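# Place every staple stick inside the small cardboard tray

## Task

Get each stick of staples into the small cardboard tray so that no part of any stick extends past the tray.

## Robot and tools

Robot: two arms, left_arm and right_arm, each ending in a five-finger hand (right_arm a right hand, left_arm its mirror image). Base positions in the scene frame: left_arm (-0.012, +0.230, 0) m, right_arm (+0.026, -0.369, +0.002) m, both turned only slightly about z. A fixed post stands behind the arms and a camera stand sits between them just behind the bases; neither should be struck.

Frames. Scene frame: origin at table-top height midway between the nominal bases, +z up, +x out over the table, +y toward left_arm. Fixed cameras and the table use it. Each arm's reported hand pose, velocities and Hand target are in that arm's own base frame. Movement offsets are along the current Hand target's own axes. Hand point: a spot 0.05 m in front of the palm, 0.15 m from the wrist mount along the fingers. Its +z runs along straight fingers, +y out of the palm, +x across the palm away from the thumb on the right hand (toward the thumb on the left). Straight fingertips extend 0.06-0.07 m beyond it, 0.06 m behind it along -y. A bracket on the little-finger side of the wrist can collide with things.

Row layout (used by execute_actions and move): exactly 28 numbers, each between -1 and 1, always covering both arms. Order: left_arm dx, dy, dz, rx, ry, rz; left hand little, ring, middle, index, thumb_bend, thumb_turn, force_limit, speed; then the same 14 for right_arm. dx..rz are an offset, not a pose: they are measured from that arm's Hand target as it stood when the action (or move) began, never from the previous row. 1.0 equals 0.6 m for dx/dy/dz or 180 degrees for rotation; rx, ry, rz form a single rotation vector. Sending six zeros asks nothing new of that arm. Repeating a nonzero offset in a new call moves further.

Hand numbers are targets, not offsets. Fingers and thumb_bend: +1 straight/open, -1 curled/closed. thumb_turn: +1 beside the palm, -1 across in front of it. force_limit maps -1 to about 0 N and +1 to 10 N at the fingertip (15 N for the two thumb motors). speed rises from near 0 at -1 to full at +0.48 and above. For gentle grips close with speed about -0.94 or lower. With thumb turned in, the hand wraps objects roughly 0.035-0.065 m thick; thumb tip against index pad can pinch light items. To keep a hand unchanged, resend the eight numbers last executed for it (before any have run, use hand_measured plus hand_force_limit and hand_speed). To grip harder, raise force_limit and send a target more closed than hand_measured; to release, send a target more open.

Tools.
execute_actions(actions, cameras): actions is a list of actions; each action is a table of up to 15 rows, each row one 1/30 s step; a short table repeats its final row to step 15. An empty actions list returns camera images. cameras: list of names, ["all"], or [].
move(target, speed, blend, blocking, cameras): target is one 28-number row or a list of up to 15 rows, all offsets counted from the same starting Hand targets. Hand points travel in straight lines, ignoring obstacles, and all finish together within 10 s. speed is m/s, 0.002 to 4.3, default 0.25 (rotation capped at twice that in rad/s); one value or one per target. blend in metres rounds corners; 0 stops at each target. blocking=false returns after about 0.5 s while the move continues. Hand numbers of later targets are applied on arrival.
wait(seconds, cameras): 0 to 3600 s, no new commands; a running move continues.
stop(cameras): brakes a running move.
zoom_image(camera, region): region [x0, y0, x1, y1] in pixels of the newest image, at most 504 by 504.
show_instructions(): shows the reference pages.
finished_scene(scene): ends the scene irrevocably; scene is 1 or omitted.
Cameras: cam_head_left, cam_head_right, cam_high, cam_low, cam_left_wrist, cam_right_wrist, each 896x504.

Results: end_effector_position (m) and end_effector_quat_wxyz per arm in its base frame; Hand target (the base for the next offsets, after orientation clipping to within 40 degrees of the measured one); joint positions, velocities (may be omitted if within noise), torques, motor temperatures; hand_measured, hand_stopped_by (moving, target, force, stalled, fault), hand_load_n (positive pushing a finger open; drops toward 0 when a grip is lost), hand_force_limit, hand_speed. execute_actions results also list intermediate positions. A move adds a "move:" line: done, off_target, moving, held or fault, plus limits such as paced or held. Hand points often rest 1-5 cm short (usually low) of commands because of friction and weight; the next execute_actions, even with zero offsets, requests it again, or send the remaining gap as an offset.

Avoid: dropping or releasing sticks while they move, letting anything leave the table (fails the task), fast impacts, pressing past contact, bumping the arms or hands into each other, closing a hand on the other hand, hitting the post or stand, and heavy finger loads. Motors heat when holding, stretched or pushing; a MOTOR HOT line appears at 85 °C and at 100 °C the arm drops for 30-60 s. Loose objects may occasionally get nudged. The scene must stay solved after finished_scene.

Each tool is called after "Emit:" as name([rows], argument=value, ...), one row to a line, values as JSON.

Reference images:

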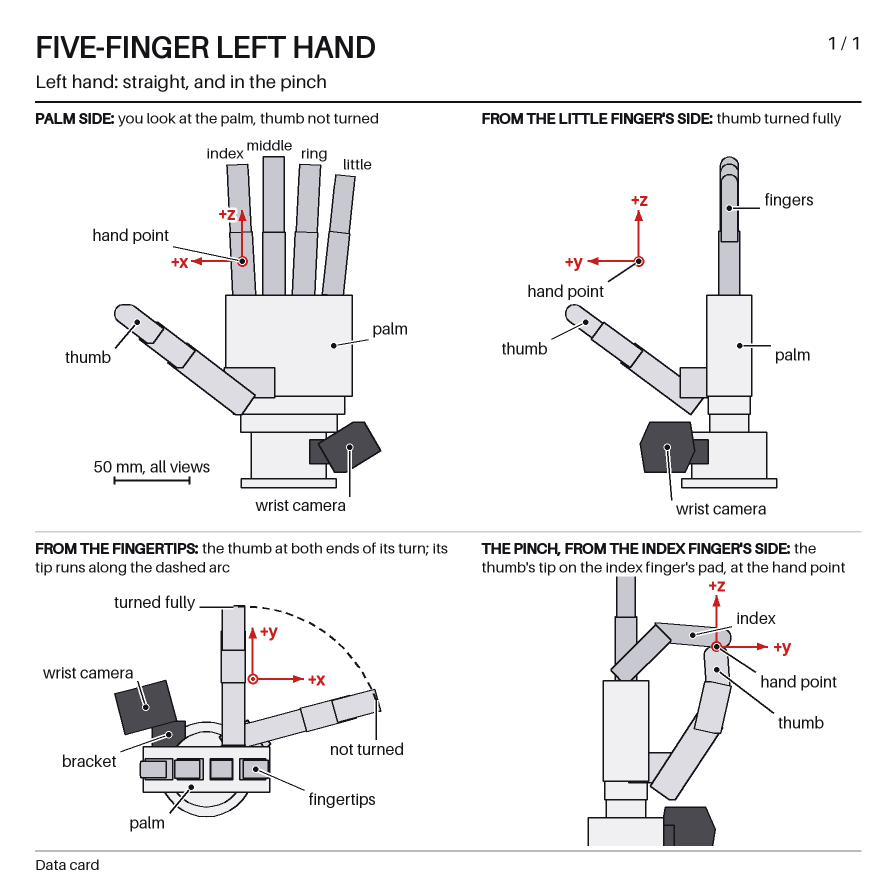

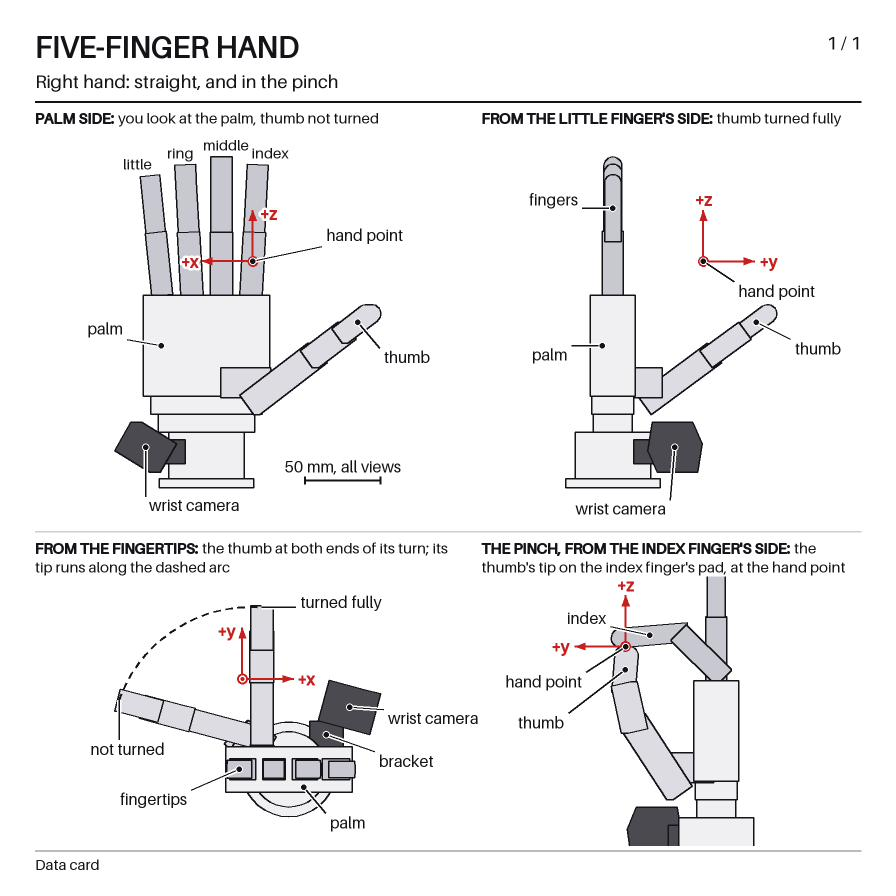

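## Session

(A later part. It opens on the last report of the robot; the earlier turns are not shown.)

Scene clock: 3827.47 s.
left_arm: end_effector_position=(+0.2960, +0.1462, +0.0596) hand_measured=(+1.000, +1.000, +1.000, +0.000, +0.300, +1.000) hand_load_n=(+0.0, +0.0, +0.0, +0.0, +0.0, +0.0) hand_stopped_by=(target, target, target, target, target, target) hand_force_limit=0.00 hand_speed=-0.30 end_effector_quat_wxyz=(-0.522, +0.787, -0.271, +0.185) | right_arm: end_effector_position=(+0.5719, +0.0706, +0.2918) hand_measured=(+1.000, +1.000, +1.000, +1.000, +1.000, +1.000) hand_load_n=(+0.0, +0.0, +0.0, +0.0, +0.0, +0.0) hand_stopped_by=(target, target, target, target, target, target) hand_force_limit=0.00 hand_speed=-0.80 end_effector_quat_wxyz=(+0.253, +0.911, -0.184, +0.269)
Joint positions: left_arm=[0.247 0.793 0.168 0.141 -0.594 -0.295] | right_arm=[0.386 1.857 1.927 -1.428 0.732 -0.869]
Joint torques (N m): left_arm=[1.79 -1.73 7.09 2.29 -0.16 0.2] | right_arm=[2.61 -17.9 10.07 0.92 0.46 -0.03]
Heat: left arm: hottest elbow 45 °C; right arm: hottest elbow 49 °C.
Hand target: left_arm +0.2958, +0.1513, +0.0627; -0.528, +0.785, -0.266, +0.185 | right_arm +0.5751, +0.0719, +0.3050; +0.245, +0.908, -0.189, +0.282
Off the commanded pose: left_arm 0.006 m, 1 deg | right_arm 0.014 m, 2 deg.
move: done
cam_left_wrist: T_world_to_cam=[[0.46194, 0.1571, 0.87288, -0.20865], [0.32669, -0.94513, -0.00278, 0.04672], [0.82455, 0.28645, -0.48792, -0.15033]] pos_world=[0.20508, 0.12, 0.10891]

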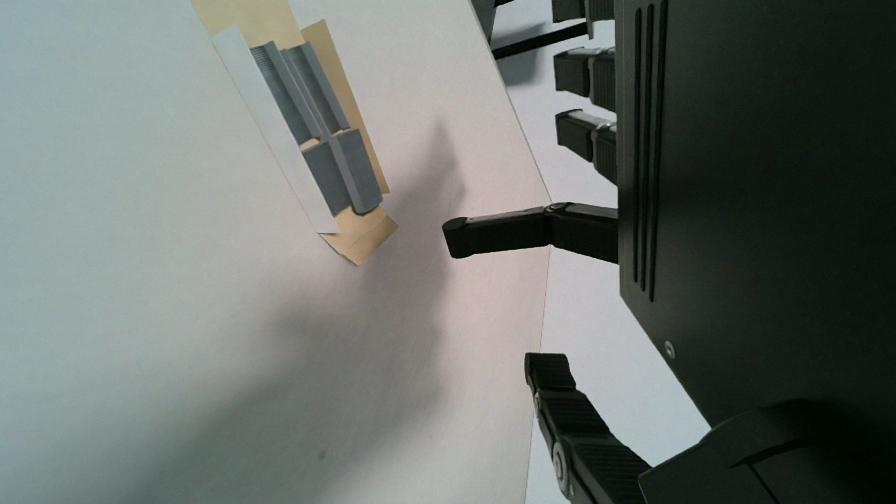

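Emit:
move(target=[-0.0005,0.0670,0.0308,0,0,0,1,1,1,0.0,0.3,1,0.0,-0.3,0,0,0,0,0,0,1,1,1,1,1,1,0,-0.8], speed=0.1, cameras=["cam_left_wrist"])

Emit:
zoom_image(camera="cam_left_wrist", region=[340, 120, 500, 280])

Scene clock: 3846.10 s.
left_arm: end_effector_position=(+0.2992, +0.1482, +0.0182) hand_measured=(+1.000, +1.000, +1.000, +0.000, +0.300, +1.000) hand_load_n=(+0.0, +0.0, -0.5, +0.0, +0.0, +0.0) hand_stopped_by=(target, target, target, target, target, target) hand_force_limit=0.00 hand_speed=-0.30 end_effector_quat_wxyz=(-0.524, +0.786, -0.269, +0.188) | right_arm: end_effector_position=(+0.5719, +0.0706, +0.2918) hand_measured=(+1.000, +1.000, +1.000, +1.000, +1.000, +1.000) hand_load_n=(+0.0, +0.0, +0.0, +0.0, +0.0, +0.0) hand_stopped_by=(target, target, target, target, target, target) hand_force_limit=0.00 hand_speed=-0.80 end_effector_quat_wxyz=(+0.253, +0.911, -0.184, +0.269)
Joint positions: left_arm=[0.254 1.068 0.103 0.491 -0.587 -0.291] | right_arm=[0.386 1.857 1.927 -1.428 0.732 -0.869]
Joint torques (N m): left_arm=[2.32 -2.61 5 2.37 -0.1 0.22] | right_arm=[1.96 -18.02 10.04 0.77 0.41 -0.04]
Heat: left arm: hottest elbow 42 °C; right arm: hottest elbow 49 °C.
Hand target: left_arm +0.2971, +0.1529, +0.0184; -0.528, +0.785, -0.266, +0.185 | right_arm +0.5751, +0.0719, +0.3050; +0.245, +0.908, -0.189, +0.282
Off the commanded pose: left_arm 0.005 m, 1 deg | right_arm 0.014 m, 2 deg.
move: done
cam_left_wrist: T_world_to_cam=[[0.45469, 0.15524, 0.87702, -0.17201], [0.32635, -0.94525, -0.00188, 0.0476], [0.82871, 0.28707, -0.48046, -0.17525]] pos_world=[0.20791, 0.12201, 0.06674]

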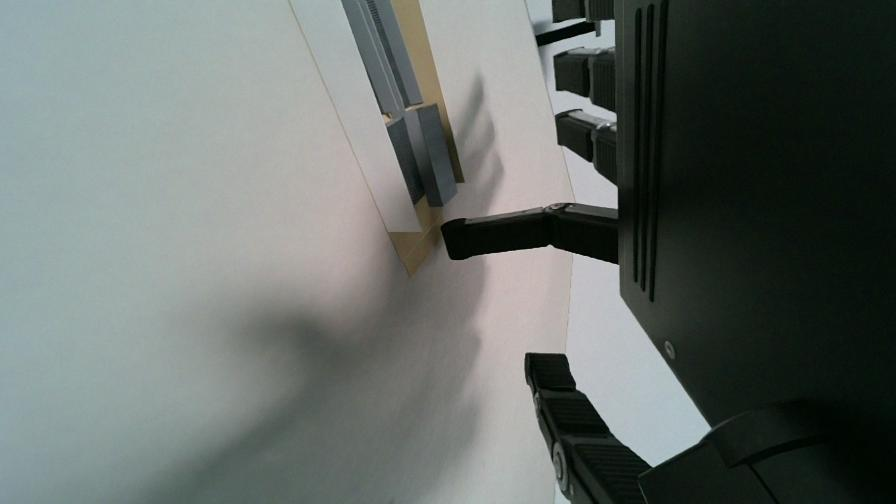

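Scaled by 3.150 from the camera's image (finer frame: 1280x720).

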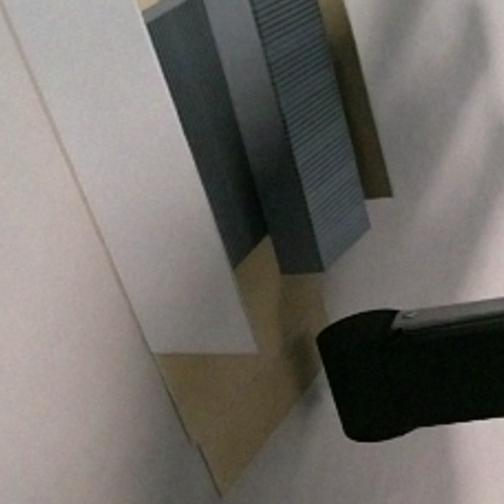

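Emit:
move(target=[-0.0150,0.0007,-0.0018,0,0,0,1,1,1,0.0,0.3,1,0.0,-0.3,0,0,0,0,0,0,1,1,1,1,1,1,0,-0.8], speed=0.04, cameras=["cam_left_wrist"])

Emit:
zoom_image(camera="cam_left_wrist", region=[360, 140, 520, 300])

Scene clock: 3859.57 s.
left_arm: end_effector_position=(+0.2903, +0.1528, +0.0149) hand_measured=(+1.000, +1.000, +1.000, +0.000, +0.300, +1.000) hand_load_n=(+0.0, +0.0, +0.0, +0.0, +0.0, +0.0) hand_stopped_by=(target, target, target, target, target, target) hand_force_limit=0.00 hand_speed=-0.30 end_effector_quat_wxyz=(-0.522, +0.787, -0.270, +0.185) | right_arm: end_effector_position=(+0.5719, +0.0706, +0.2918) hand_measured=(+1.000, +1.000, +1.000, +1.000, +1.000, +1.000) hand_load_n=(+0.0, +0.0, +0.0, -0.5, +0.0, +0.5) hand_stopped_by=(target, target, target, target, target, target) hand_force_limit=0.00 hand_speed=-0.80 end_effector_quat_wxyz=(+0.253, +0.911, -0.184, +0.269)
Joint positions: left_arm=[0.292 1.051 0.085 0.495 -0.555 -0.273] | right_arm=[0.386 1.857 1.927 -1.428 0.732 -0.869]
Joint torques (N m): left_arm=[1.67 -2.67 5.09 2.45 -0.09 0.2] | right_arm=[2.08 -17.26 10.18 0.81 0.44 -0.05]
Heat: left arm: hottest elbow 41 °C; right arm: hottest elbow 49 °C.
Hand target: left_arm +0.2894, +0.1574, +0.0184; -0.528, +0.785, -0.266, +0.185 | right_arm +0.5751, +0.0719, +0.3050; +0.245, +0.908, -0.189, +0.282
Off the commanded pose: left_arm 0.006 m, 1 deg | right_arm 0.014 m, 2 deg.
move: done
cam_left_wrist: T_world_to_cam=[[0.46058, 0.15871, 0.87331, -0.16791], [0.32776, -0.94476, -0.00116, 0.05433], [0.82489, 0.28677, -0.48715, -0.16954]] pos_world=[0.19938, 0.1266, 0.06411]

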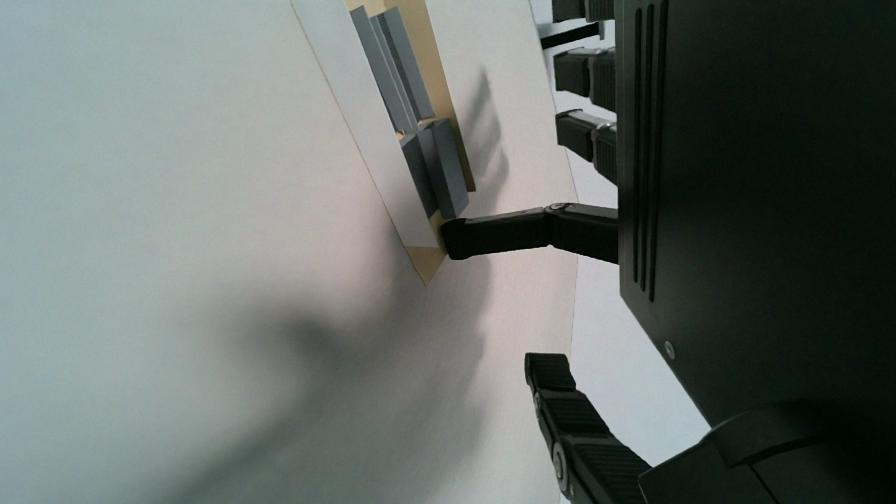

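Scaled by 3.150 from the camera's image (finer frame: 1280x720).

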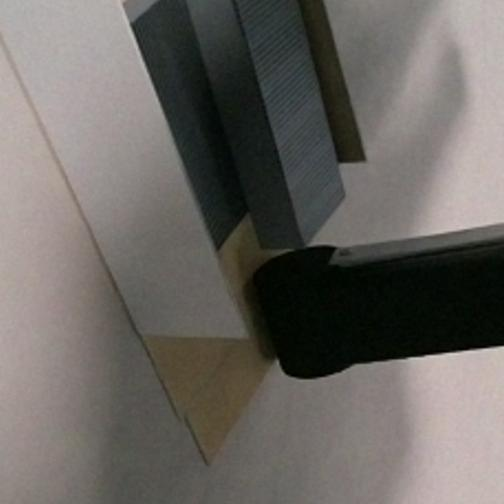

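Emit:
move(target=[-0.0075,-0.0015,-0.0006,0,0,0,1,1,1,0.0,0.3,1,0.0,-0.3,0,0,0,0,0,0,1,1,1,1,1,1,0,-0.8], speed=0.03, cameras=["cam_left_wrist"])

Emit:
zoom_image(camera="cam_left_wrist", region=[360, 140, 520, 300])

Scene clock: 3864.10 s.
left_arm: end_effector_position=(+0.2881, +0.1561, +0.0176) hand_measured=(+1.000, +1.000, +1.000, +0.000, +0.300, +1.000) hand_load_n=(+0.0, +0.0, +0.0, +0.0, +0.0, +0.0) hand_stopped_by=(target, target, target, target, target, target) hand_force_limit=0.00 hand_speed=-0.30 end_effector_quat_wxyz=(-0.524, +0.786, -0.268, +0.188) | right_arm: end_effector_position=(+0.5719, +0.0706, +0.2918) hand_measured=(+1.000, +1.000, +1.000, +1.000, +1.000, +1.000) hand_load_n=(+0.0, +0.0, -0.5, +0.0, +0.0, +0.0) hand_stopped_by=(target, target, target, target, target, target) hand_force_limit=0.00 hand_speed=-0.80 end_effector_quat_wxyz=(+0.253, +0.911, -0.184, +0.269)
Joint positions: left_arm=[0.314 1.031 0.079 0.495 -0.535 -0.261] | right_arm=[0.386 1.857 1.927 -1.428 0.732 -0.869]
Joint torques (N m): left_arm=[1.85 -3.31 5.15 1.78 -0.13 0.27] | right_arm=[2.49 -17.73 10.03 0.66 0.48 -0.11]
Heat: left arm: hottest elbow 41 °C; right arm: hottest elbow 49 °C.
Hand target: left_arm +0.2858, +0.1603, +0.0194; -0.528, +0.785, -0.266, +0.185 | right_arm +0.5751, +0.0719, +0.3050; +0.245, +0.908, -0.189, +0.282
Off the commanded pose: left_arm 0.005 m, 1 deg | right_arm 0.014 m, 2 deg.
move: done
cam_left_wrist: T_world_to_cam=[[0.4537, 0.15615, 0.87737, -0.16746], [0.32765, -0.9448, -0.00128, 0.05828], [0.82873, 0.28805, -0.47982, -0.16872]] pos_world=[0.1967, 0.12981, 0.06605]

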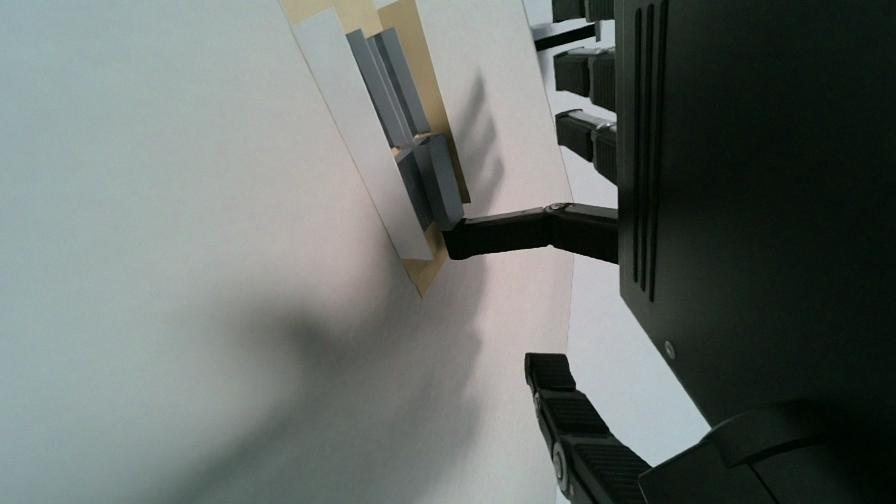

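Scaled by 3.150 from the camera's image (finer frame: 1280x720).

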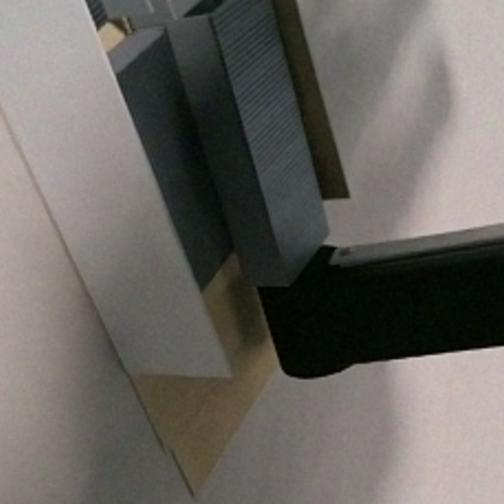

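Emit:
move(target=[-0.0067,0,0,0,0,0,1,1,1,0.0,0.3,1,0.0,-0.3,0,0,0,0,0,0,1,1,1,1,1,1,0,-0.8], speed=0.03, cameras=["cam_left_wrist"])

Emit:
zoom_image(camera="cam_left_wrist", region=[360, 140, 520, 300])

Scene clock: 3873.47 s.
left_arm: end_effector_position=(+0.2848, +0.1586, +0.0174) hand_measured=(+1.000, +1.000, +1.000, +0.000, +0.300, +1.000) hand_load_n=(+0.0, +0.0, -0.5, +0.0, +0.0, +0.0) hand_stopped_by=(target, target, target, target, target, target) hand_force_limit=0.00 hand_speed=-0.30 end_effector_quat_wxyz=(-0.524, +0.786, -0.268, +0.188) | right_arm: end_effector_position=(+0.5719, +0.0706, +0.2918) hand_measured=(+1.000, +1.000, +1.000, +1.000, +1.000, +1.000) hand_load_n=(-0.5, +0.0, +0.0, +0.0, +0.0, +0.0) hand_stopped_by=(target, target, target, target, target, target) hand_force_limit=0.00 hand_speed=-0.80 end_effector_quat_wxyz=(+0.253, +0.911, -0.184, +0.269)
Joint positions: left_arm=[0.333 1.02 0.073 0.495 -0.518 -0.251] | right_arm=[0.386 1.857 1.927 -1.428 0.732 -0.869]
Joint torques (N m): left_arm=[2.61 -3.55 5.59 1.87 -0.07 0.17] | right_arm=[2.2 -17.96 10.02 0.8 0.47 -0.08]
Heat: left arm: hottest elbow 40 °C; right arm: hottest elbow 49 °C.
Hand target: left_arm +0.2826, +0.1628, +0.0193; -0.528, +0.785, -0.266, +0.185 | right_arm +0.5751, +0.0719, +0.3050; +0.245, +0.908, -0.189, +0.282
Off the commanded pose: left_arm 0.005 m, 1 deg | right_arm 0.014 m, 2 deg.
move: done
cam_left_wrist: T_world_to_cam=[[0.45411, 0.15624, 0.87714, -0.16628], [0.32752, -0.94484, -0.00126, 0.06162], [0.82856, 0.28786, -0.48024, -0.16677]] pos_world=[0.1935, 0.13221, 0.06584]

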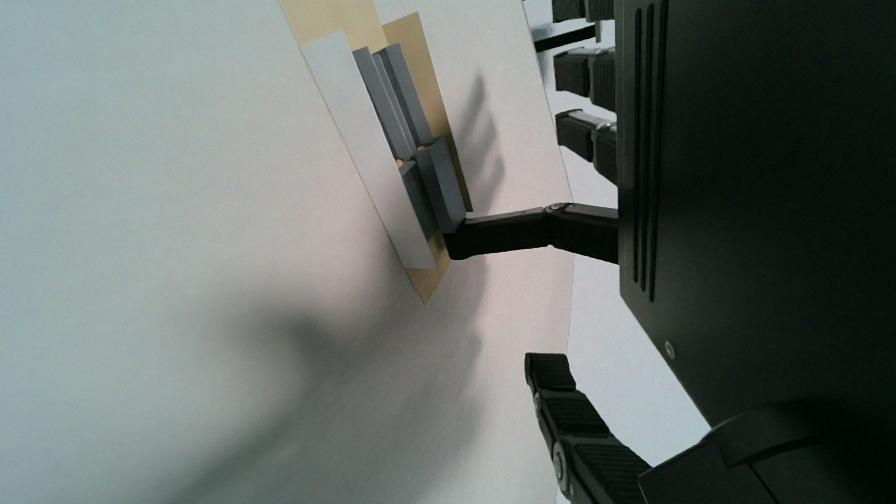

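Scaled by 3.150 from the camera's image (finer frame: 1280x720).

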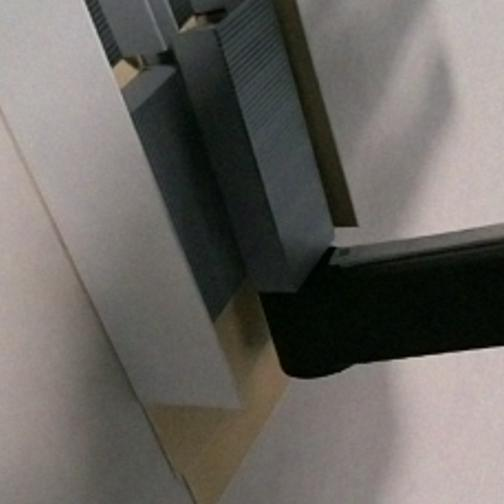

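Emit:
zoom_image(camera="cam_left_wrist", region=[280, 0, 480, 200])

Scaled by 2.520 from the camera's image (finer frame: 1280x720).

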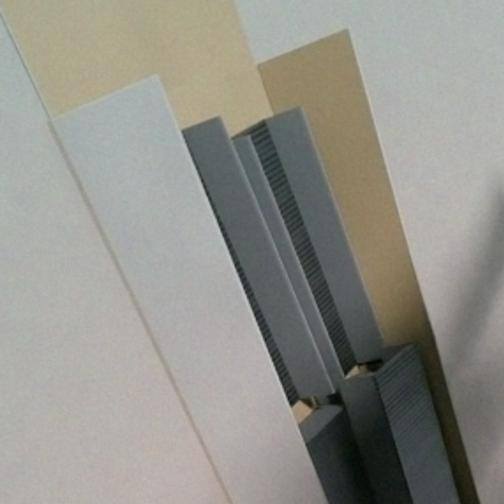

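Emit:
move(target=[0.0200,0,0,0,0,0,1,1,1,0.0,0.3,1,0.0,-0.3,0,0,0,0,0,0,1,1,1,1,1,1,0,-0.8], speed=0.04)

Scene clock: 3891.37 s.
left_arm: end_effector_position=(+0.2833, +0.1571, +0.0148) hand_measured=(+1.000, +1.000, +1.000, +0.000, +0.300, +1.000) hand_load_n=(+0.0, +0.0, +0.0, +0.0, +0.0, +0.0) hand_stopped_by=(target, target, target, target, target, target) hand_force_limit=0.00 hand_speed=-0.30 end_effector_quat_wxyz=(-0.528, +0.786, -0.268, +0.178) | right_arm: end_effector_position=(+0.5719, +0.0706, +0.2918) hand_measured=(+1.000, +1.000, +1.000, +1.000, +1.000, +1.000) hand_load_n=(+0.0, +0.0, +0.0, +0.5, +0.0, +0.0) hand_stopped_by=(target, target, target, target, target, target) hand_force_limit=0.00 hand_speed=-0.80 end_effector_quat_wxyz=(+0.253, +0.911, -0.184, +0.269)
Joint positions: left_arm=[0.306 1.033 0.073 0.495 -0.56 -0.257] | right_arm=[0.386 1.857 1.927 -1.428 0.732 -0.869]
Joint torques (N m): left_arm=[-0.15 -2.43 6.8 1.62 -0.35 -0.07] | right_arm=[1.96 -17.14 10.17 0.91 0.45 -0.11]
Heat: left arm: hottest elbow 40 °C; right arm: hottest elbow 49 °C.
Hand target: left_arm +0.2922, +0.1553, +0.0195; -0.528, +0.785, -0.266, +0.185 | right_arm +0.5751, +0.0719, +0.3050; +0.245, +0.908, -0.189, +0.282
Off the commanded pose: left_arm 0.010 m, 1 deg | right_arm 0.014 m, 2 deg.
move: done

Emit:
move(target=[0.0133,-0.0030,-0.0012,0,0,0,1,1,1,0.0,0.3,1,0.0,-0.3,0,0,0,0,0,0,1,1,1,1,1,1,0,-0.8], speed=0.04, cameras=["cam_left_wrist"])

Emit:
zoom_image(camera="cam_left_wrist", region=[360, 140, 520, 300])

Scene clock: 3895.80 s.
left_arm: end_effector_position=(+0.2842, +0.1522, +0.0144) hand_measured=(+1.000, +1.000, +1.000, +0.000, +0.300, +1.000) hand_load_n=(+0.0, +0.0, +0.0, +0.0, +0.0, +0.0) hand_stopped_by=(target, target, target, target, target, target) hand_force_limit=0.00 hand_speed=-0.30 end_effector_quat_wxyz=(-0.529, +0.786, -0.266, +0.176) | right_arm: end_effector_position=(+0.5719, +0.0706, +0.2918) hand_measured=(+1.000, +1.000, +1.000, +1.000, +1.000, +1.000) hand_load_n=(+0.0, +0.0, +0.0, +0.0, +0.0, +0.0) hand_stopped_by=(target, target, target, target, target, target) hand_force_limit=0.00 hand_speed=-0.80 end_effector_quat_wxyz=(+0.253, +0.911, -0.184, +0.269)
Joint positions: left_arm=[0.271 1.034 0.073 0.485 -0.596 -0.277] | right_arm=[0.386 1.857 1.927 -1.428 0.732 -0.869]
Joint torques (N m): left_arm=[0.15 -1.08 7.75 1.1 -0.25 -0.05] | right_arm=[1.96 -17.44 10.06 0.98 0.4 -0.06]
Heat: left arm: hottest elbow 40 °C; right arm: hottest elbow 49 °C.
Hand target: left_arm +0.2984, +0.1505, +0.0215; -0.528, +0.785, -0.266, +0.185 | right_arm +0.5751, +0.0719, +0.3050; +0.245, +0.908, -0.189, +0.282
Off the commanded pose: left_arm 0.016 m, 1 deg | right_arm 0.014 m, 2 deg.
move: off_target (left_arm)
cam_left_wrist: T_world_to_cam=[[0.4632, 0.15387, 0.87279, -0.16459], [0.34459, -0.93859, -0.01741, 0.05028], [0.81652, 0.30882, -0.48778, -0.16546]] pos_world=[0.19401, 0.12362, 0.06383]

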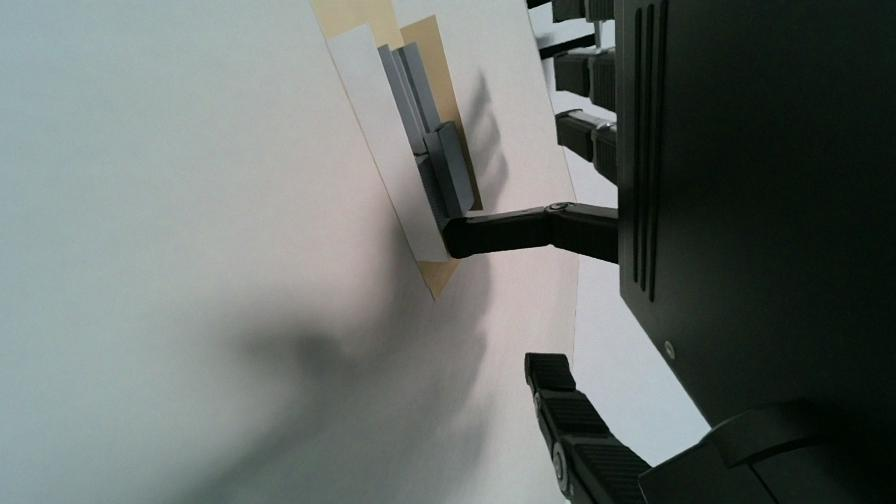

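Scaled by 3.150 from the camera's image (finer frame: 1280x720).

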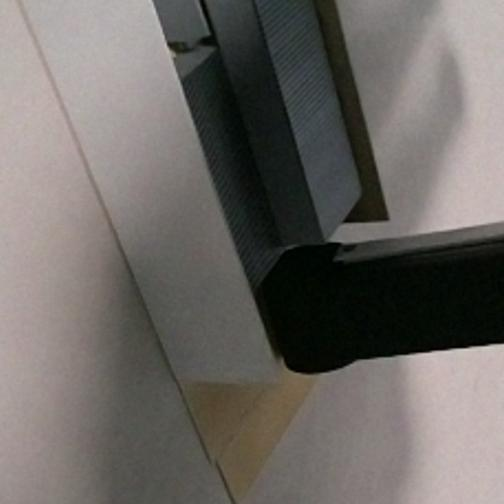

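Emit:
move(target=[0.0099,-0.0038,0.0093,0,0,0,1,1,1,0.0,0.3,1,0.0,-0.3,0,0,0,0,0,0,1,1,1,1,1,1,0,-0.8], speed=0.04, cameras=["cam_left_wrist"])

Emit:
zoom_image(camera="cam_left_wrist", region=[360, 140, 520, 300])

Scene clock: 3900.33 s.
left_arm: end_effector_position=(+0.2927, +0.1536, +0.0145) hand_measured=(+1.000, +1.000, +1.000, +0.000, +0.300, +1.000) hand_load_n=(+0.0, +0.0, +0.0, -0.5, +0.0, +0.0) hand_stopped_by=(target, target, target, target, target, target) hand_force_limit=0.00 hand_speed=-0.30 end_effector_quat_wxyz=(-0.527, +0.788, -0.267, +0.173) | right_arm: end_effector_position=(+0.5719, +0.0706, +0.2918) hand_measured=(+1.000, +1.000, +1.000, +1.000, +1.000, +1.000) hand_load_n=(+0.0, +0.0, +0.0, +0.0, +0.0, +0.0) hand_stopped_by=(target, target, target, target, target, target) hand_force_limit=0.00 hand_speed=-0.80 end_effector_quat_wxyz=(+0.253, +0.911, -0.184, +0.269)
Joint positions: left_arm=[0.266 1.073 0.1 0.487 -0.602 -0.282] | right_arm=[0.386 1.857 1.927 -1.428 0.732 -0.869]
Joint torques (N m): left_arm=[0.21 -1.73 7.08 2.18 -0.22 -0.03] | right_arm=[1.61 -17.67 10.07 0.77 0.47 -0.1]
Heat: left arm: hottest elbow 40 °C; right arm: hottest elbow 49 °C.
Hand target: left_arm +0.3067, +0.1516, +0.0215; -0.528, +0.785, -0.266, +0.185 | right_arm +0.5751, +0.0719, +0.3050; +0.245, +0.908, -0.189, +0.282
Off the commanded pose: left_arm 0.016 m, 1 deg | right_arm 0.014 m, 2 deg.
move: off_target (left_arm)
cam_left_wrist: T_world_to_cam=[[0.46993, 0.15751, 0.86853, -0.17128], [0.34567, -0.93821, -0.01688, 0.0483], [0.8122, 0.30816, -0.49534, -0.17138]] pos_world=[0.20298, 0.12511, 0.06469]

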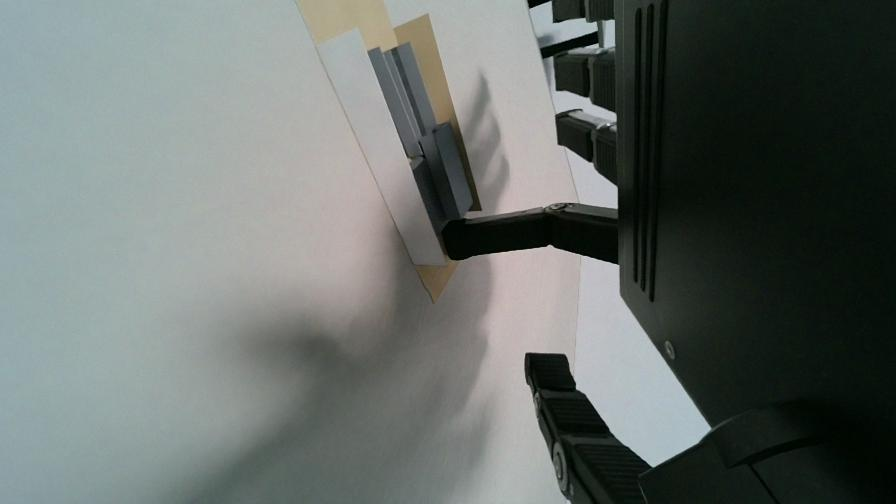

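Scaled by 3.150 from the camera's image (finer frame: 1280x720).

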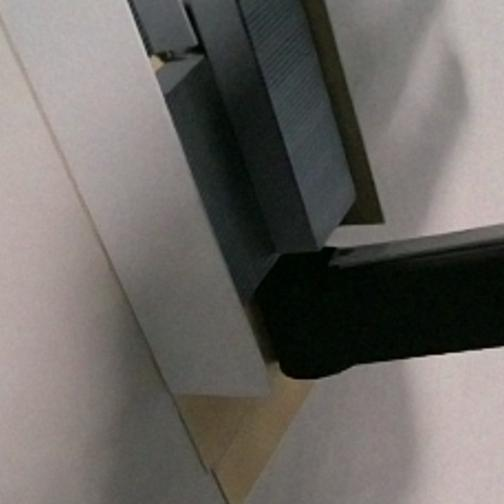

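Emit:
move(target=[0.0,-0.0200,0.0020,0,0,0,1,1,1,0.0,0.3,1,0.0,-0.3,0,0,0,0,0,0,1,1,1,1,1,1,0,-0.8], speed=0.05, cameras=["cam_left_wrist"])

Emit:
zoom_image(camera="cam_left_wrist", region=[360, 140, 520, 300])

Scene clock: 3904.00 s.
left_arm: end_effector_position=(+0.2926, +0.1513, +0.0153) hand_measured=(+1.000, +1.000, +1.000, +0.000, +0.300, +1.000) hand_load_n=(+0.0, -0.5, +0.0, +0.0, +0.0, +0.0) hand_stopped_by=(target, target, target, target, target, target) hand_force_limit=0.00 hand_speed=-0.30 end_effector_quat_wxyz=(-0.520, +0.791, -0.274, +0.171) | right_arm: end_effector_position=(+0.5719, +0.0706, +0.2918) hand_measured=(+1.000, +1.000, +1.000, +1.000, +1.000, +1.000) hand_load_n=(+0.0, +0.0, +0.0, +0.0, +0.0, +0.0) hand_stopped_by=(target, target, target, target, target, target) hand_force_limit=0.00 hand_speed=-0.80 end_effector_quat_wxyz=(+0.253, +0.911, -0.184, +0.269)
Joint positions: left_arm=[0.266 1.045 0.109 0.433 -0.59 -0.282] | right_arm=[0.386 1.857 1.927 -1.428 0.732 -0.869]
Joint torques (N m): left_arm=[1.73 -3.02 8.32 1.5 -0.11 0.12] | right_arm=[2.2 -17.2 9.89 0.88 0.46 -0.03]
Heat: left arm: hottest elbow 40 °C; right arm: hottest elbow 49 °C.
Hand target: left_arm +0.3102, +0.1561, +0.0322; -0.528, +0.785, -0.266, +0.185 | right_arm +0.5751, +0.0719, +0.3050; +0.245, +0.908, -0.189, +0.282
Off the commanded pose: left_arm 0.025 m, 2 deg | right_arm 0.014 m, 2 deg.
move: off_target (left_arm)
cam_left_wrist: T_world_to_cam=[[0.48434, 0.16103, 0.85993, -0.17621], [0.33564, -0.94191, -0.01267, 0.04961], [0.80794, 0.29476, -0.51025, -0.16669]] pos_world=[0.20337, 0.12424, 0.06711]

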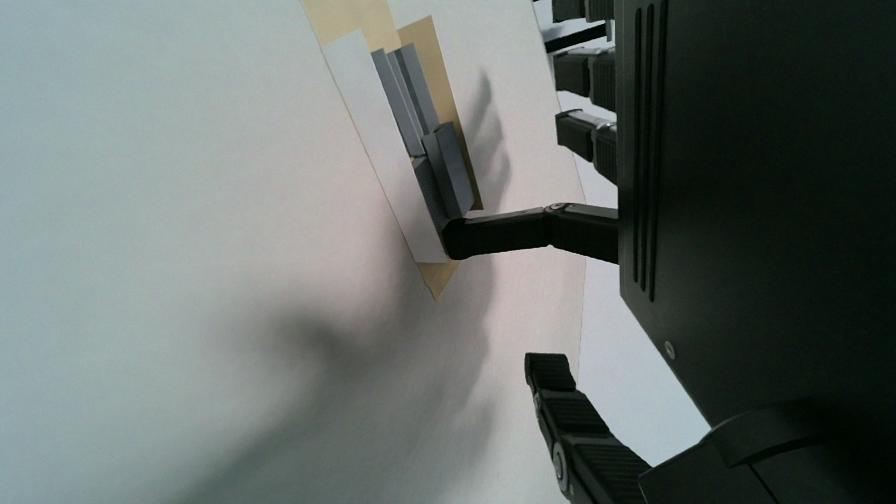

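Scaled by 3.150 from the camera's image (finer frame: 1280x720).

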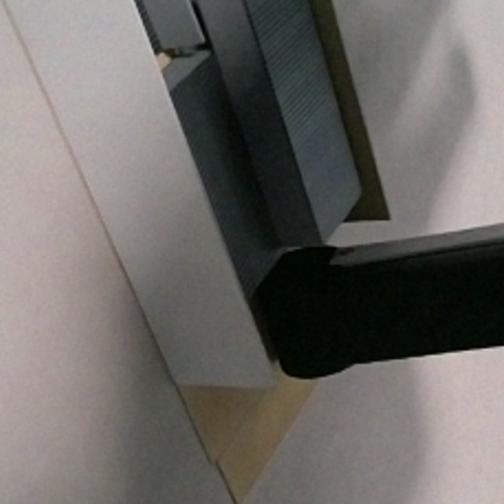

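Emit:
move(target=[0.0,-0.0269,0.0,0,0,0,1,1,1,0.0,0.3,1,0.0,-0.3,0,0,0,0,0,0,1,1,1,1,1,1,0,-0.8], speed=0.05, cameras=["cam_left_wrist"])

Emit:
zoom_image(camera="cam_left_wrist", region=[340, 120, 500, 280])

Scene clock: 3907.43 s.
left_arm: end_effector_position=(+0.2997, +0.1513, +0.0298) hand_measured=(+1.000, +1.000, +1.000, +0.000, +0.300, +1.000) hand_load_n=(+0.0, +0.0, +0.0, +0.0, +0.0, -0.5) hand_stopped_by=(target, target, target, target, target, target) hand_force_limit=0.00 hand_speed=-0.30 end_effector_quat_wxyz=(-0.518, +0.790, -0.276, +0.178) | right_arm: end_effector_position=(+0.5719, +0.0706, +0.2918) hand_measured=(+1.000, +1.000, +1.000, +1.000, +1.000, +1.000) hand_load_n=(+0.0, +0.0, +0.0, +0.0, +0.0, +0.0) hand_stopped_by=(target, target, target, target, target, target) hand_force_limit=0.00 hand_speed=-0.80 end_effector_quat_wxyz=(+0.253, +0.911, -0.184, +0.269)
Joint positions: left_arm=[0.269 0.981 0.139 0.345 -0.574 -0.281] | right_arm=[0.386 1.857 1.927 -1.428 0.732 -0.869]
Joint torques (N m): left_arm=[2.2 -2.73 8.9 1.4 -0.15 0.23] | right_arm=[2.02 -17.55 10 0.77 0.48 -0.04]
Heat: left arm: hottest elbow 40 °C; right arm: hottest elbow 49 °C.
Hand target: left_arm +0.3137, +0.1609, +0.0471; -0.528, +0.785, -0.266, +0.185 | right_arm +0.5751, +0.0719, +0.3050; +0.245, +0.908, -0.189, +0.282
Off the commanded pose: left_arm 0.024 m, 2 deg | right_arm 0.014 m, 2 deg.
move: off_target (left_arm)
cam_left_wrist: T_world_to_cam=[[0.47887, 0.16041, 0.86311, -0.19049], [0.32551, -0.94552, -0.00488, 0.05078], [0.8153, 0.28329, -0.505, -0.16562]] pos_world=[0.20972, 0.12548, 0.08102]

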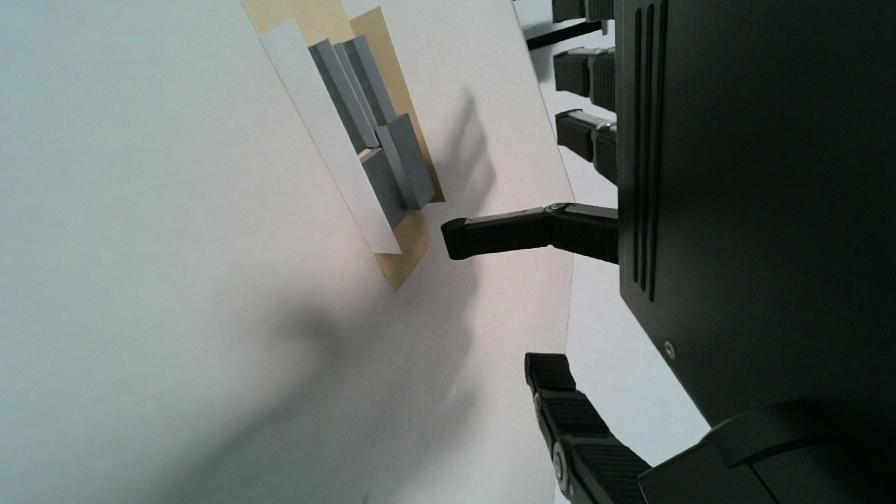

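Scaled by 3.150 from the camera's image (finer frame: 1280x720).

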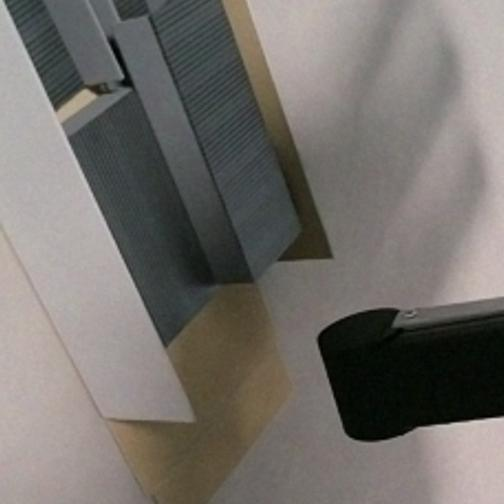

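Emit:
move([
  [0,-0.0386,-0.0156,0,0,0,1,1,1,0.0,0.3,1,0.0,-0.3,0,0,0,0,0,0,1,1,1,1,1,1,0,-0.8],
  [-0.0981,-0.0839,-0.0504,0,-0.2163,-0.0875,1,1,1,0.0,0.3,1,0.0,-0.3,0,0,0,0,0,0,1,1,1,1,1,1,0,-0.8],
], speed=0.12, blend=[0.003,0], cameras=["cam_left_wrist"])

Emit:
zoom_image(camera="cam_left_wrist", region=[240, 220, 400, 440])

Scene clock: 3917.37 s.
left_arm: end_effector_position=(+0.2417, +0.1910, +0.0900) hand_measured=(+1.000, +1.000, +1.000, +0.000, +0.300, +1.000) hand_load_n=(+0.0, +0.0, +0.0, +0.0, +0.0, +0.0) hand_stopped_by=(target, target, target, target, target, target) hand_force_limit=0.00 hand_speed=-0.30 end_effector_quat_wxyz=(-0.553, +0.832, +0.026, -0.035) | right_arm: end_effector_position=(+0.5719, +0.0706, +0.2918) hand_measured=(+1.000, +1.000, +1.000, +1.000, +1.000, +1.000) hand_load_n=(+0.0, +0.0, +0.0, +0.0, +0.0, +0.0) hand_stopped_by=(target, target, target, target, target, target) hand_force_limit=0.00 hand_speed=-0.80 end_effector_quat_wxyz=(+0.253, +0.911, -0.184, +0.269)
Joint positions: left_arm=[0.148 1.056 0.509 -0.897 -1.171 -1.402] | right_arm=[0.386 1.857 1.927 -1.428 0.732 -0.869]
Joint torques (N m): left_arm=[-0.26 -3.37 9.48 0.35 -1 0.07] | right_arm=[1.73 -17.14 10.14 0.85 0.42 -0.07]
Heat: left arm: hottest elbow 40 °C; right arm: hottest elbow 49 °C.
Hand target: left_arm +0.2611, +0.1901, +0.1045; -0.557, +0.830, +0.032, -0.017 | right_arm +0.5751, +0.0719, +0.3050; +0.245, +0.908, -0.189, +0.282
Off the commanded pose: left_arm 0.024 m, 2 deg | right_arm 0.014 m, 2 deg.
move: off_target (left_arm)
cam_left_wrist: T_world_to_cam=[[0.26291, 0.43291, 0.86225, -0.22085], [0.88284, -0.46843, -0.034, -0.11567], [0.38919, 0.77017, -0.50535, -0.08913]] pos_world=[0.19487, 0.11007, 0.14146]

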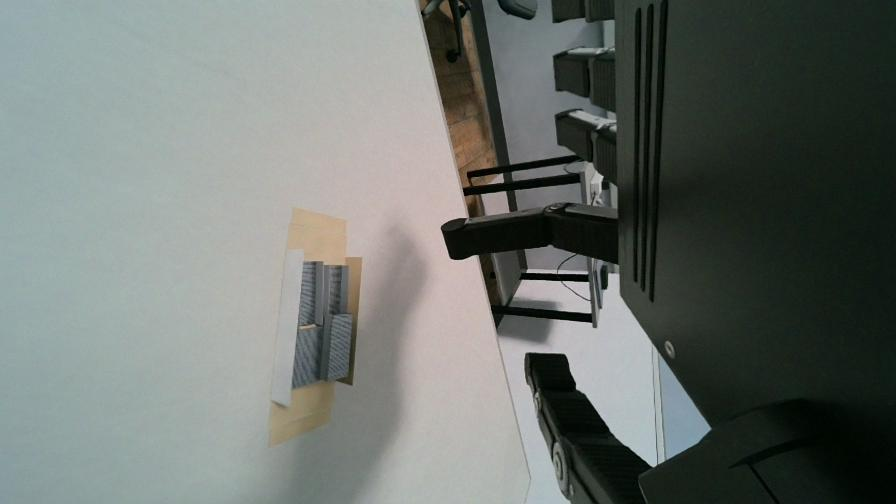

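Scaled by 2.291 from the camera's image (finer frame: 1280x720).

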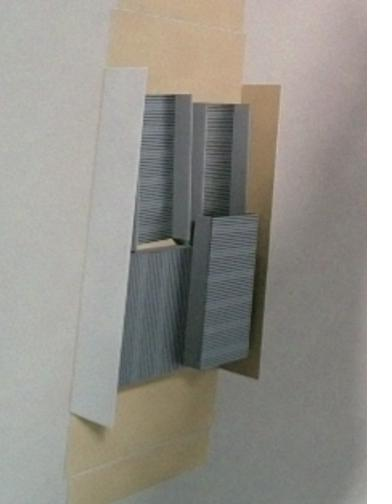

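Emit:
move(target=[0,-0.1500,-0.0700,0,0,0,1,1,1,0.0,0.3,1,0.0,-0.3,0,0,0,0,0,0,1,1,1,1,1,1,0,-0.8], speed=0.15, cameras=["all"])

Emit:
zoom_image(camera="cam_low", region=[0, 100, 300, 300])

Emit:
zoom_image(camera="cam_high", region=[540, 340, 660, 440])

Scene clock: 3928.70 s.
left_arm: end_effector_position=(+0.2465, +0.1875, +0.1857) hand_measured=(+1.000, +1.000, +1.000, +0.000, +0.300, +1.000) hand_load_n=(+0.0, +0.0, +0.0, +0.0, +0.0, -0.5) hand_stopped_by=(target, target, target, target, target, target) hand_force_limit=0.00 hand_speed=-0.30 end_effector_quat_wxyz=(-0.553, +0.832, +0.024, -0.039) | right_arm: end_effector_position=(+0.5719, +0.0706, +0.2918) hand_measured=(+1.000, +1.000, +1.000, +1.000, +1.000, +1.000) hand_load_n=(+0.0, +0.0, +0.0, +0.0, +0.0, +0.0) hand_stopped_by=(target, target, target, target, target, target) hand_force_limit=0.00 hand_speed=-0.80 end_effector_quat_wxyz=(+0.253, +0.911, -0.184, +0.269)
Joint positions: left_arm=[0.129 0.955 0.722 -1.265 -1.175 -1.45] | right_arm=[0.386 1.857 1.927 -1.428 0.732 -0.869]
Joint torques (N m): left_arm=[0.5 -3.55 10.24 0.16 -0.9 -0.01] | right_arm=[2.26 -17.32 10.14 0.92 0.47 -0.09]
Heat: left arm: hottest elbow 40 °C; right arm: hottest elbow 49 °C.
Hand target: left_arm +0.2607, +0.1853, +0.2038; -0.557, +0.830, +0.032, -0.017 | right_arm +0.5751, +0.0719, +0.3050; +0.245, +0.908, -0.189, +0.282
Off the commanded pose: left_arm 0.023 m, 3 deg | right_arm 0.014 m, 2 deg.
move: off_target (left_arm)
cam_left_wrist: T_world_to_cam=[[0.27051, 0.43265, 0.86002, -0.30445], [0.88255, -0.46834, -0.04199, -0.11689], [0.38462, 0.77037, -0.50852, -0.03829]] pos_world=[0.20025, 0.10647, 0.23745]

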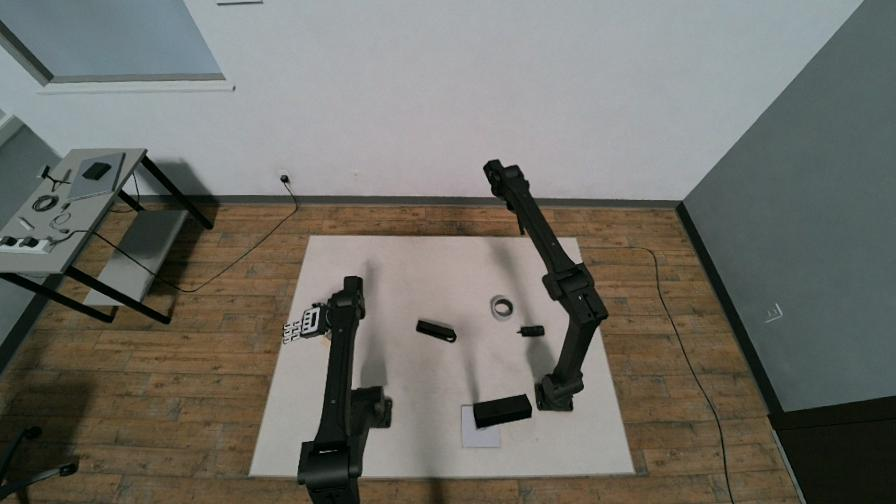

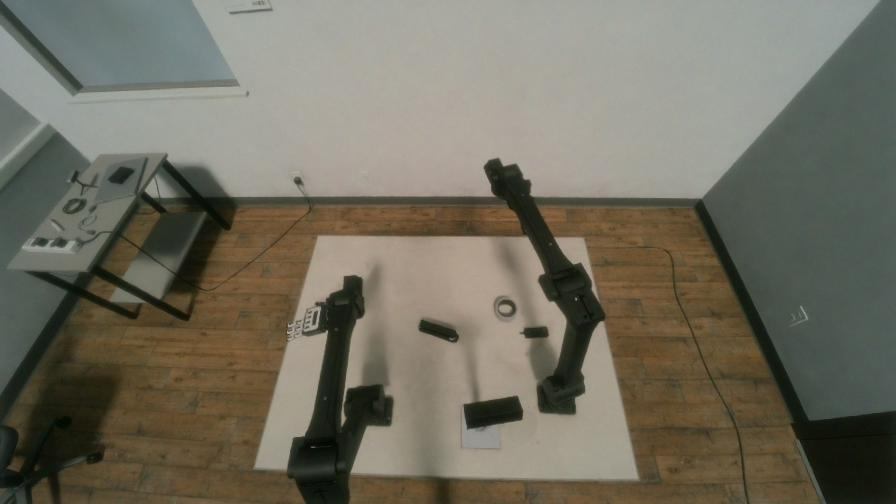

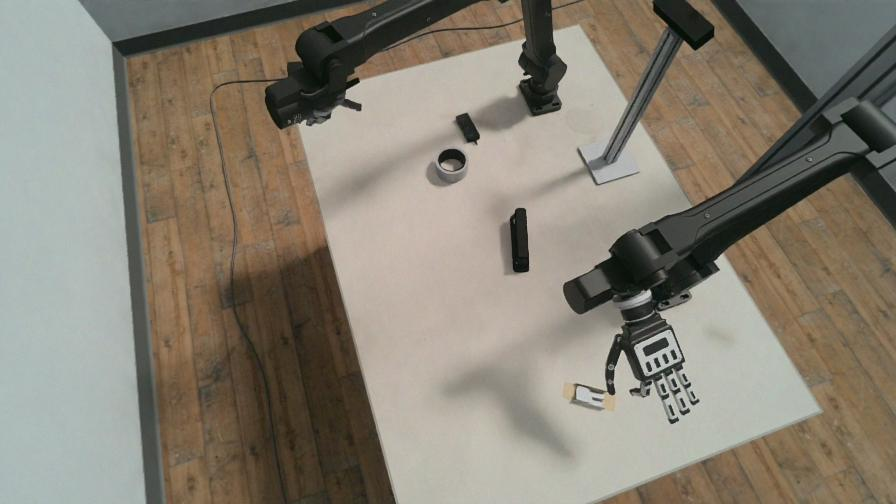

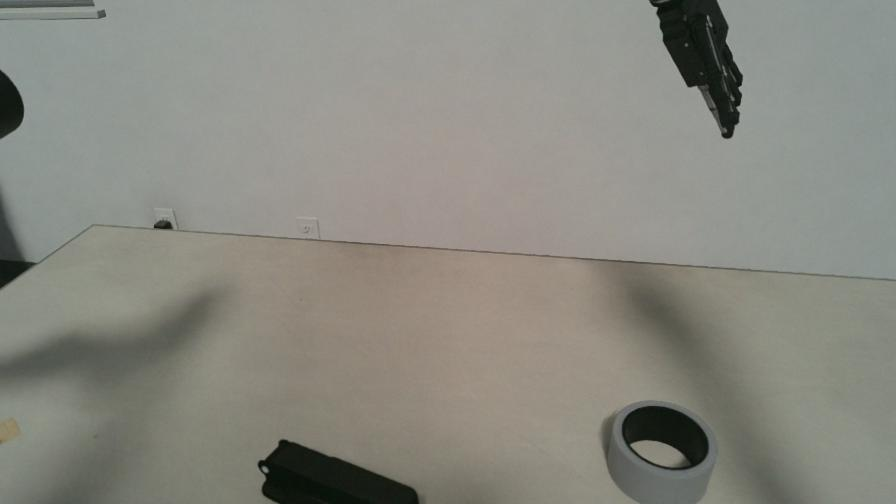

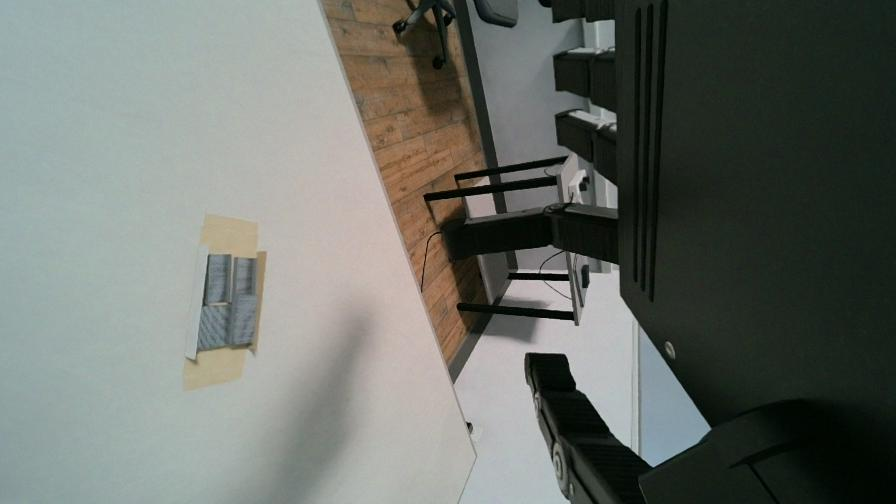

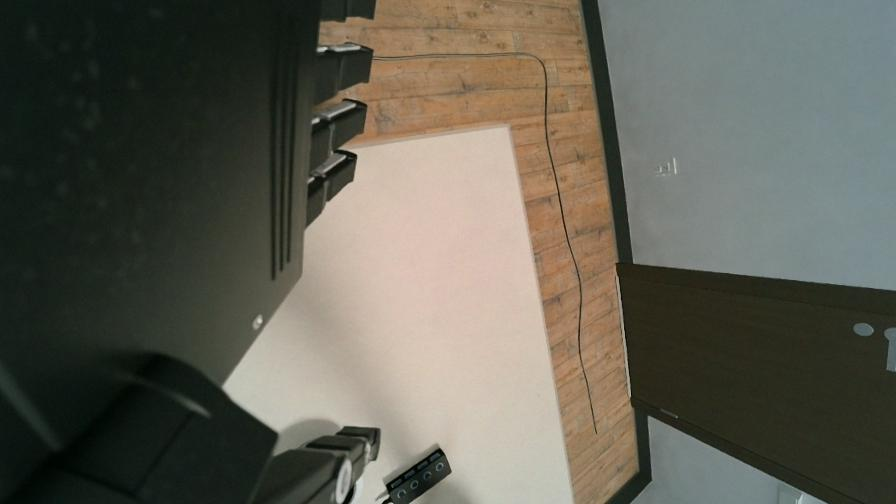

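Scaled by 1.680 from the camera's image (finer frame: 1280x720).

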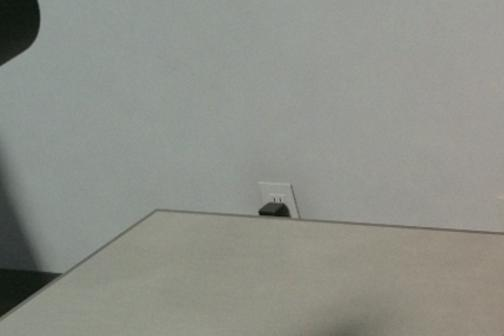

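Scaled by 4.200 from the camera's image (finer frame: 1280x720).

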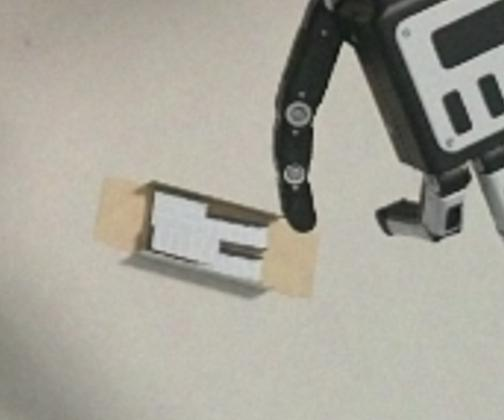

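Emit:
zoom_image(camera="cam_left_wrist", region=[170, 200, 290, 400])

Scaled by 2.520 from the camera's image (finer frame: 1280x720).

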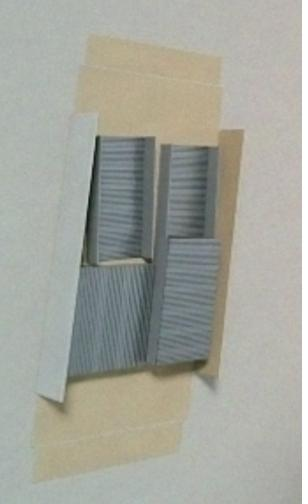

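Emit:
finished_scene()

The scene is finished: the task was done.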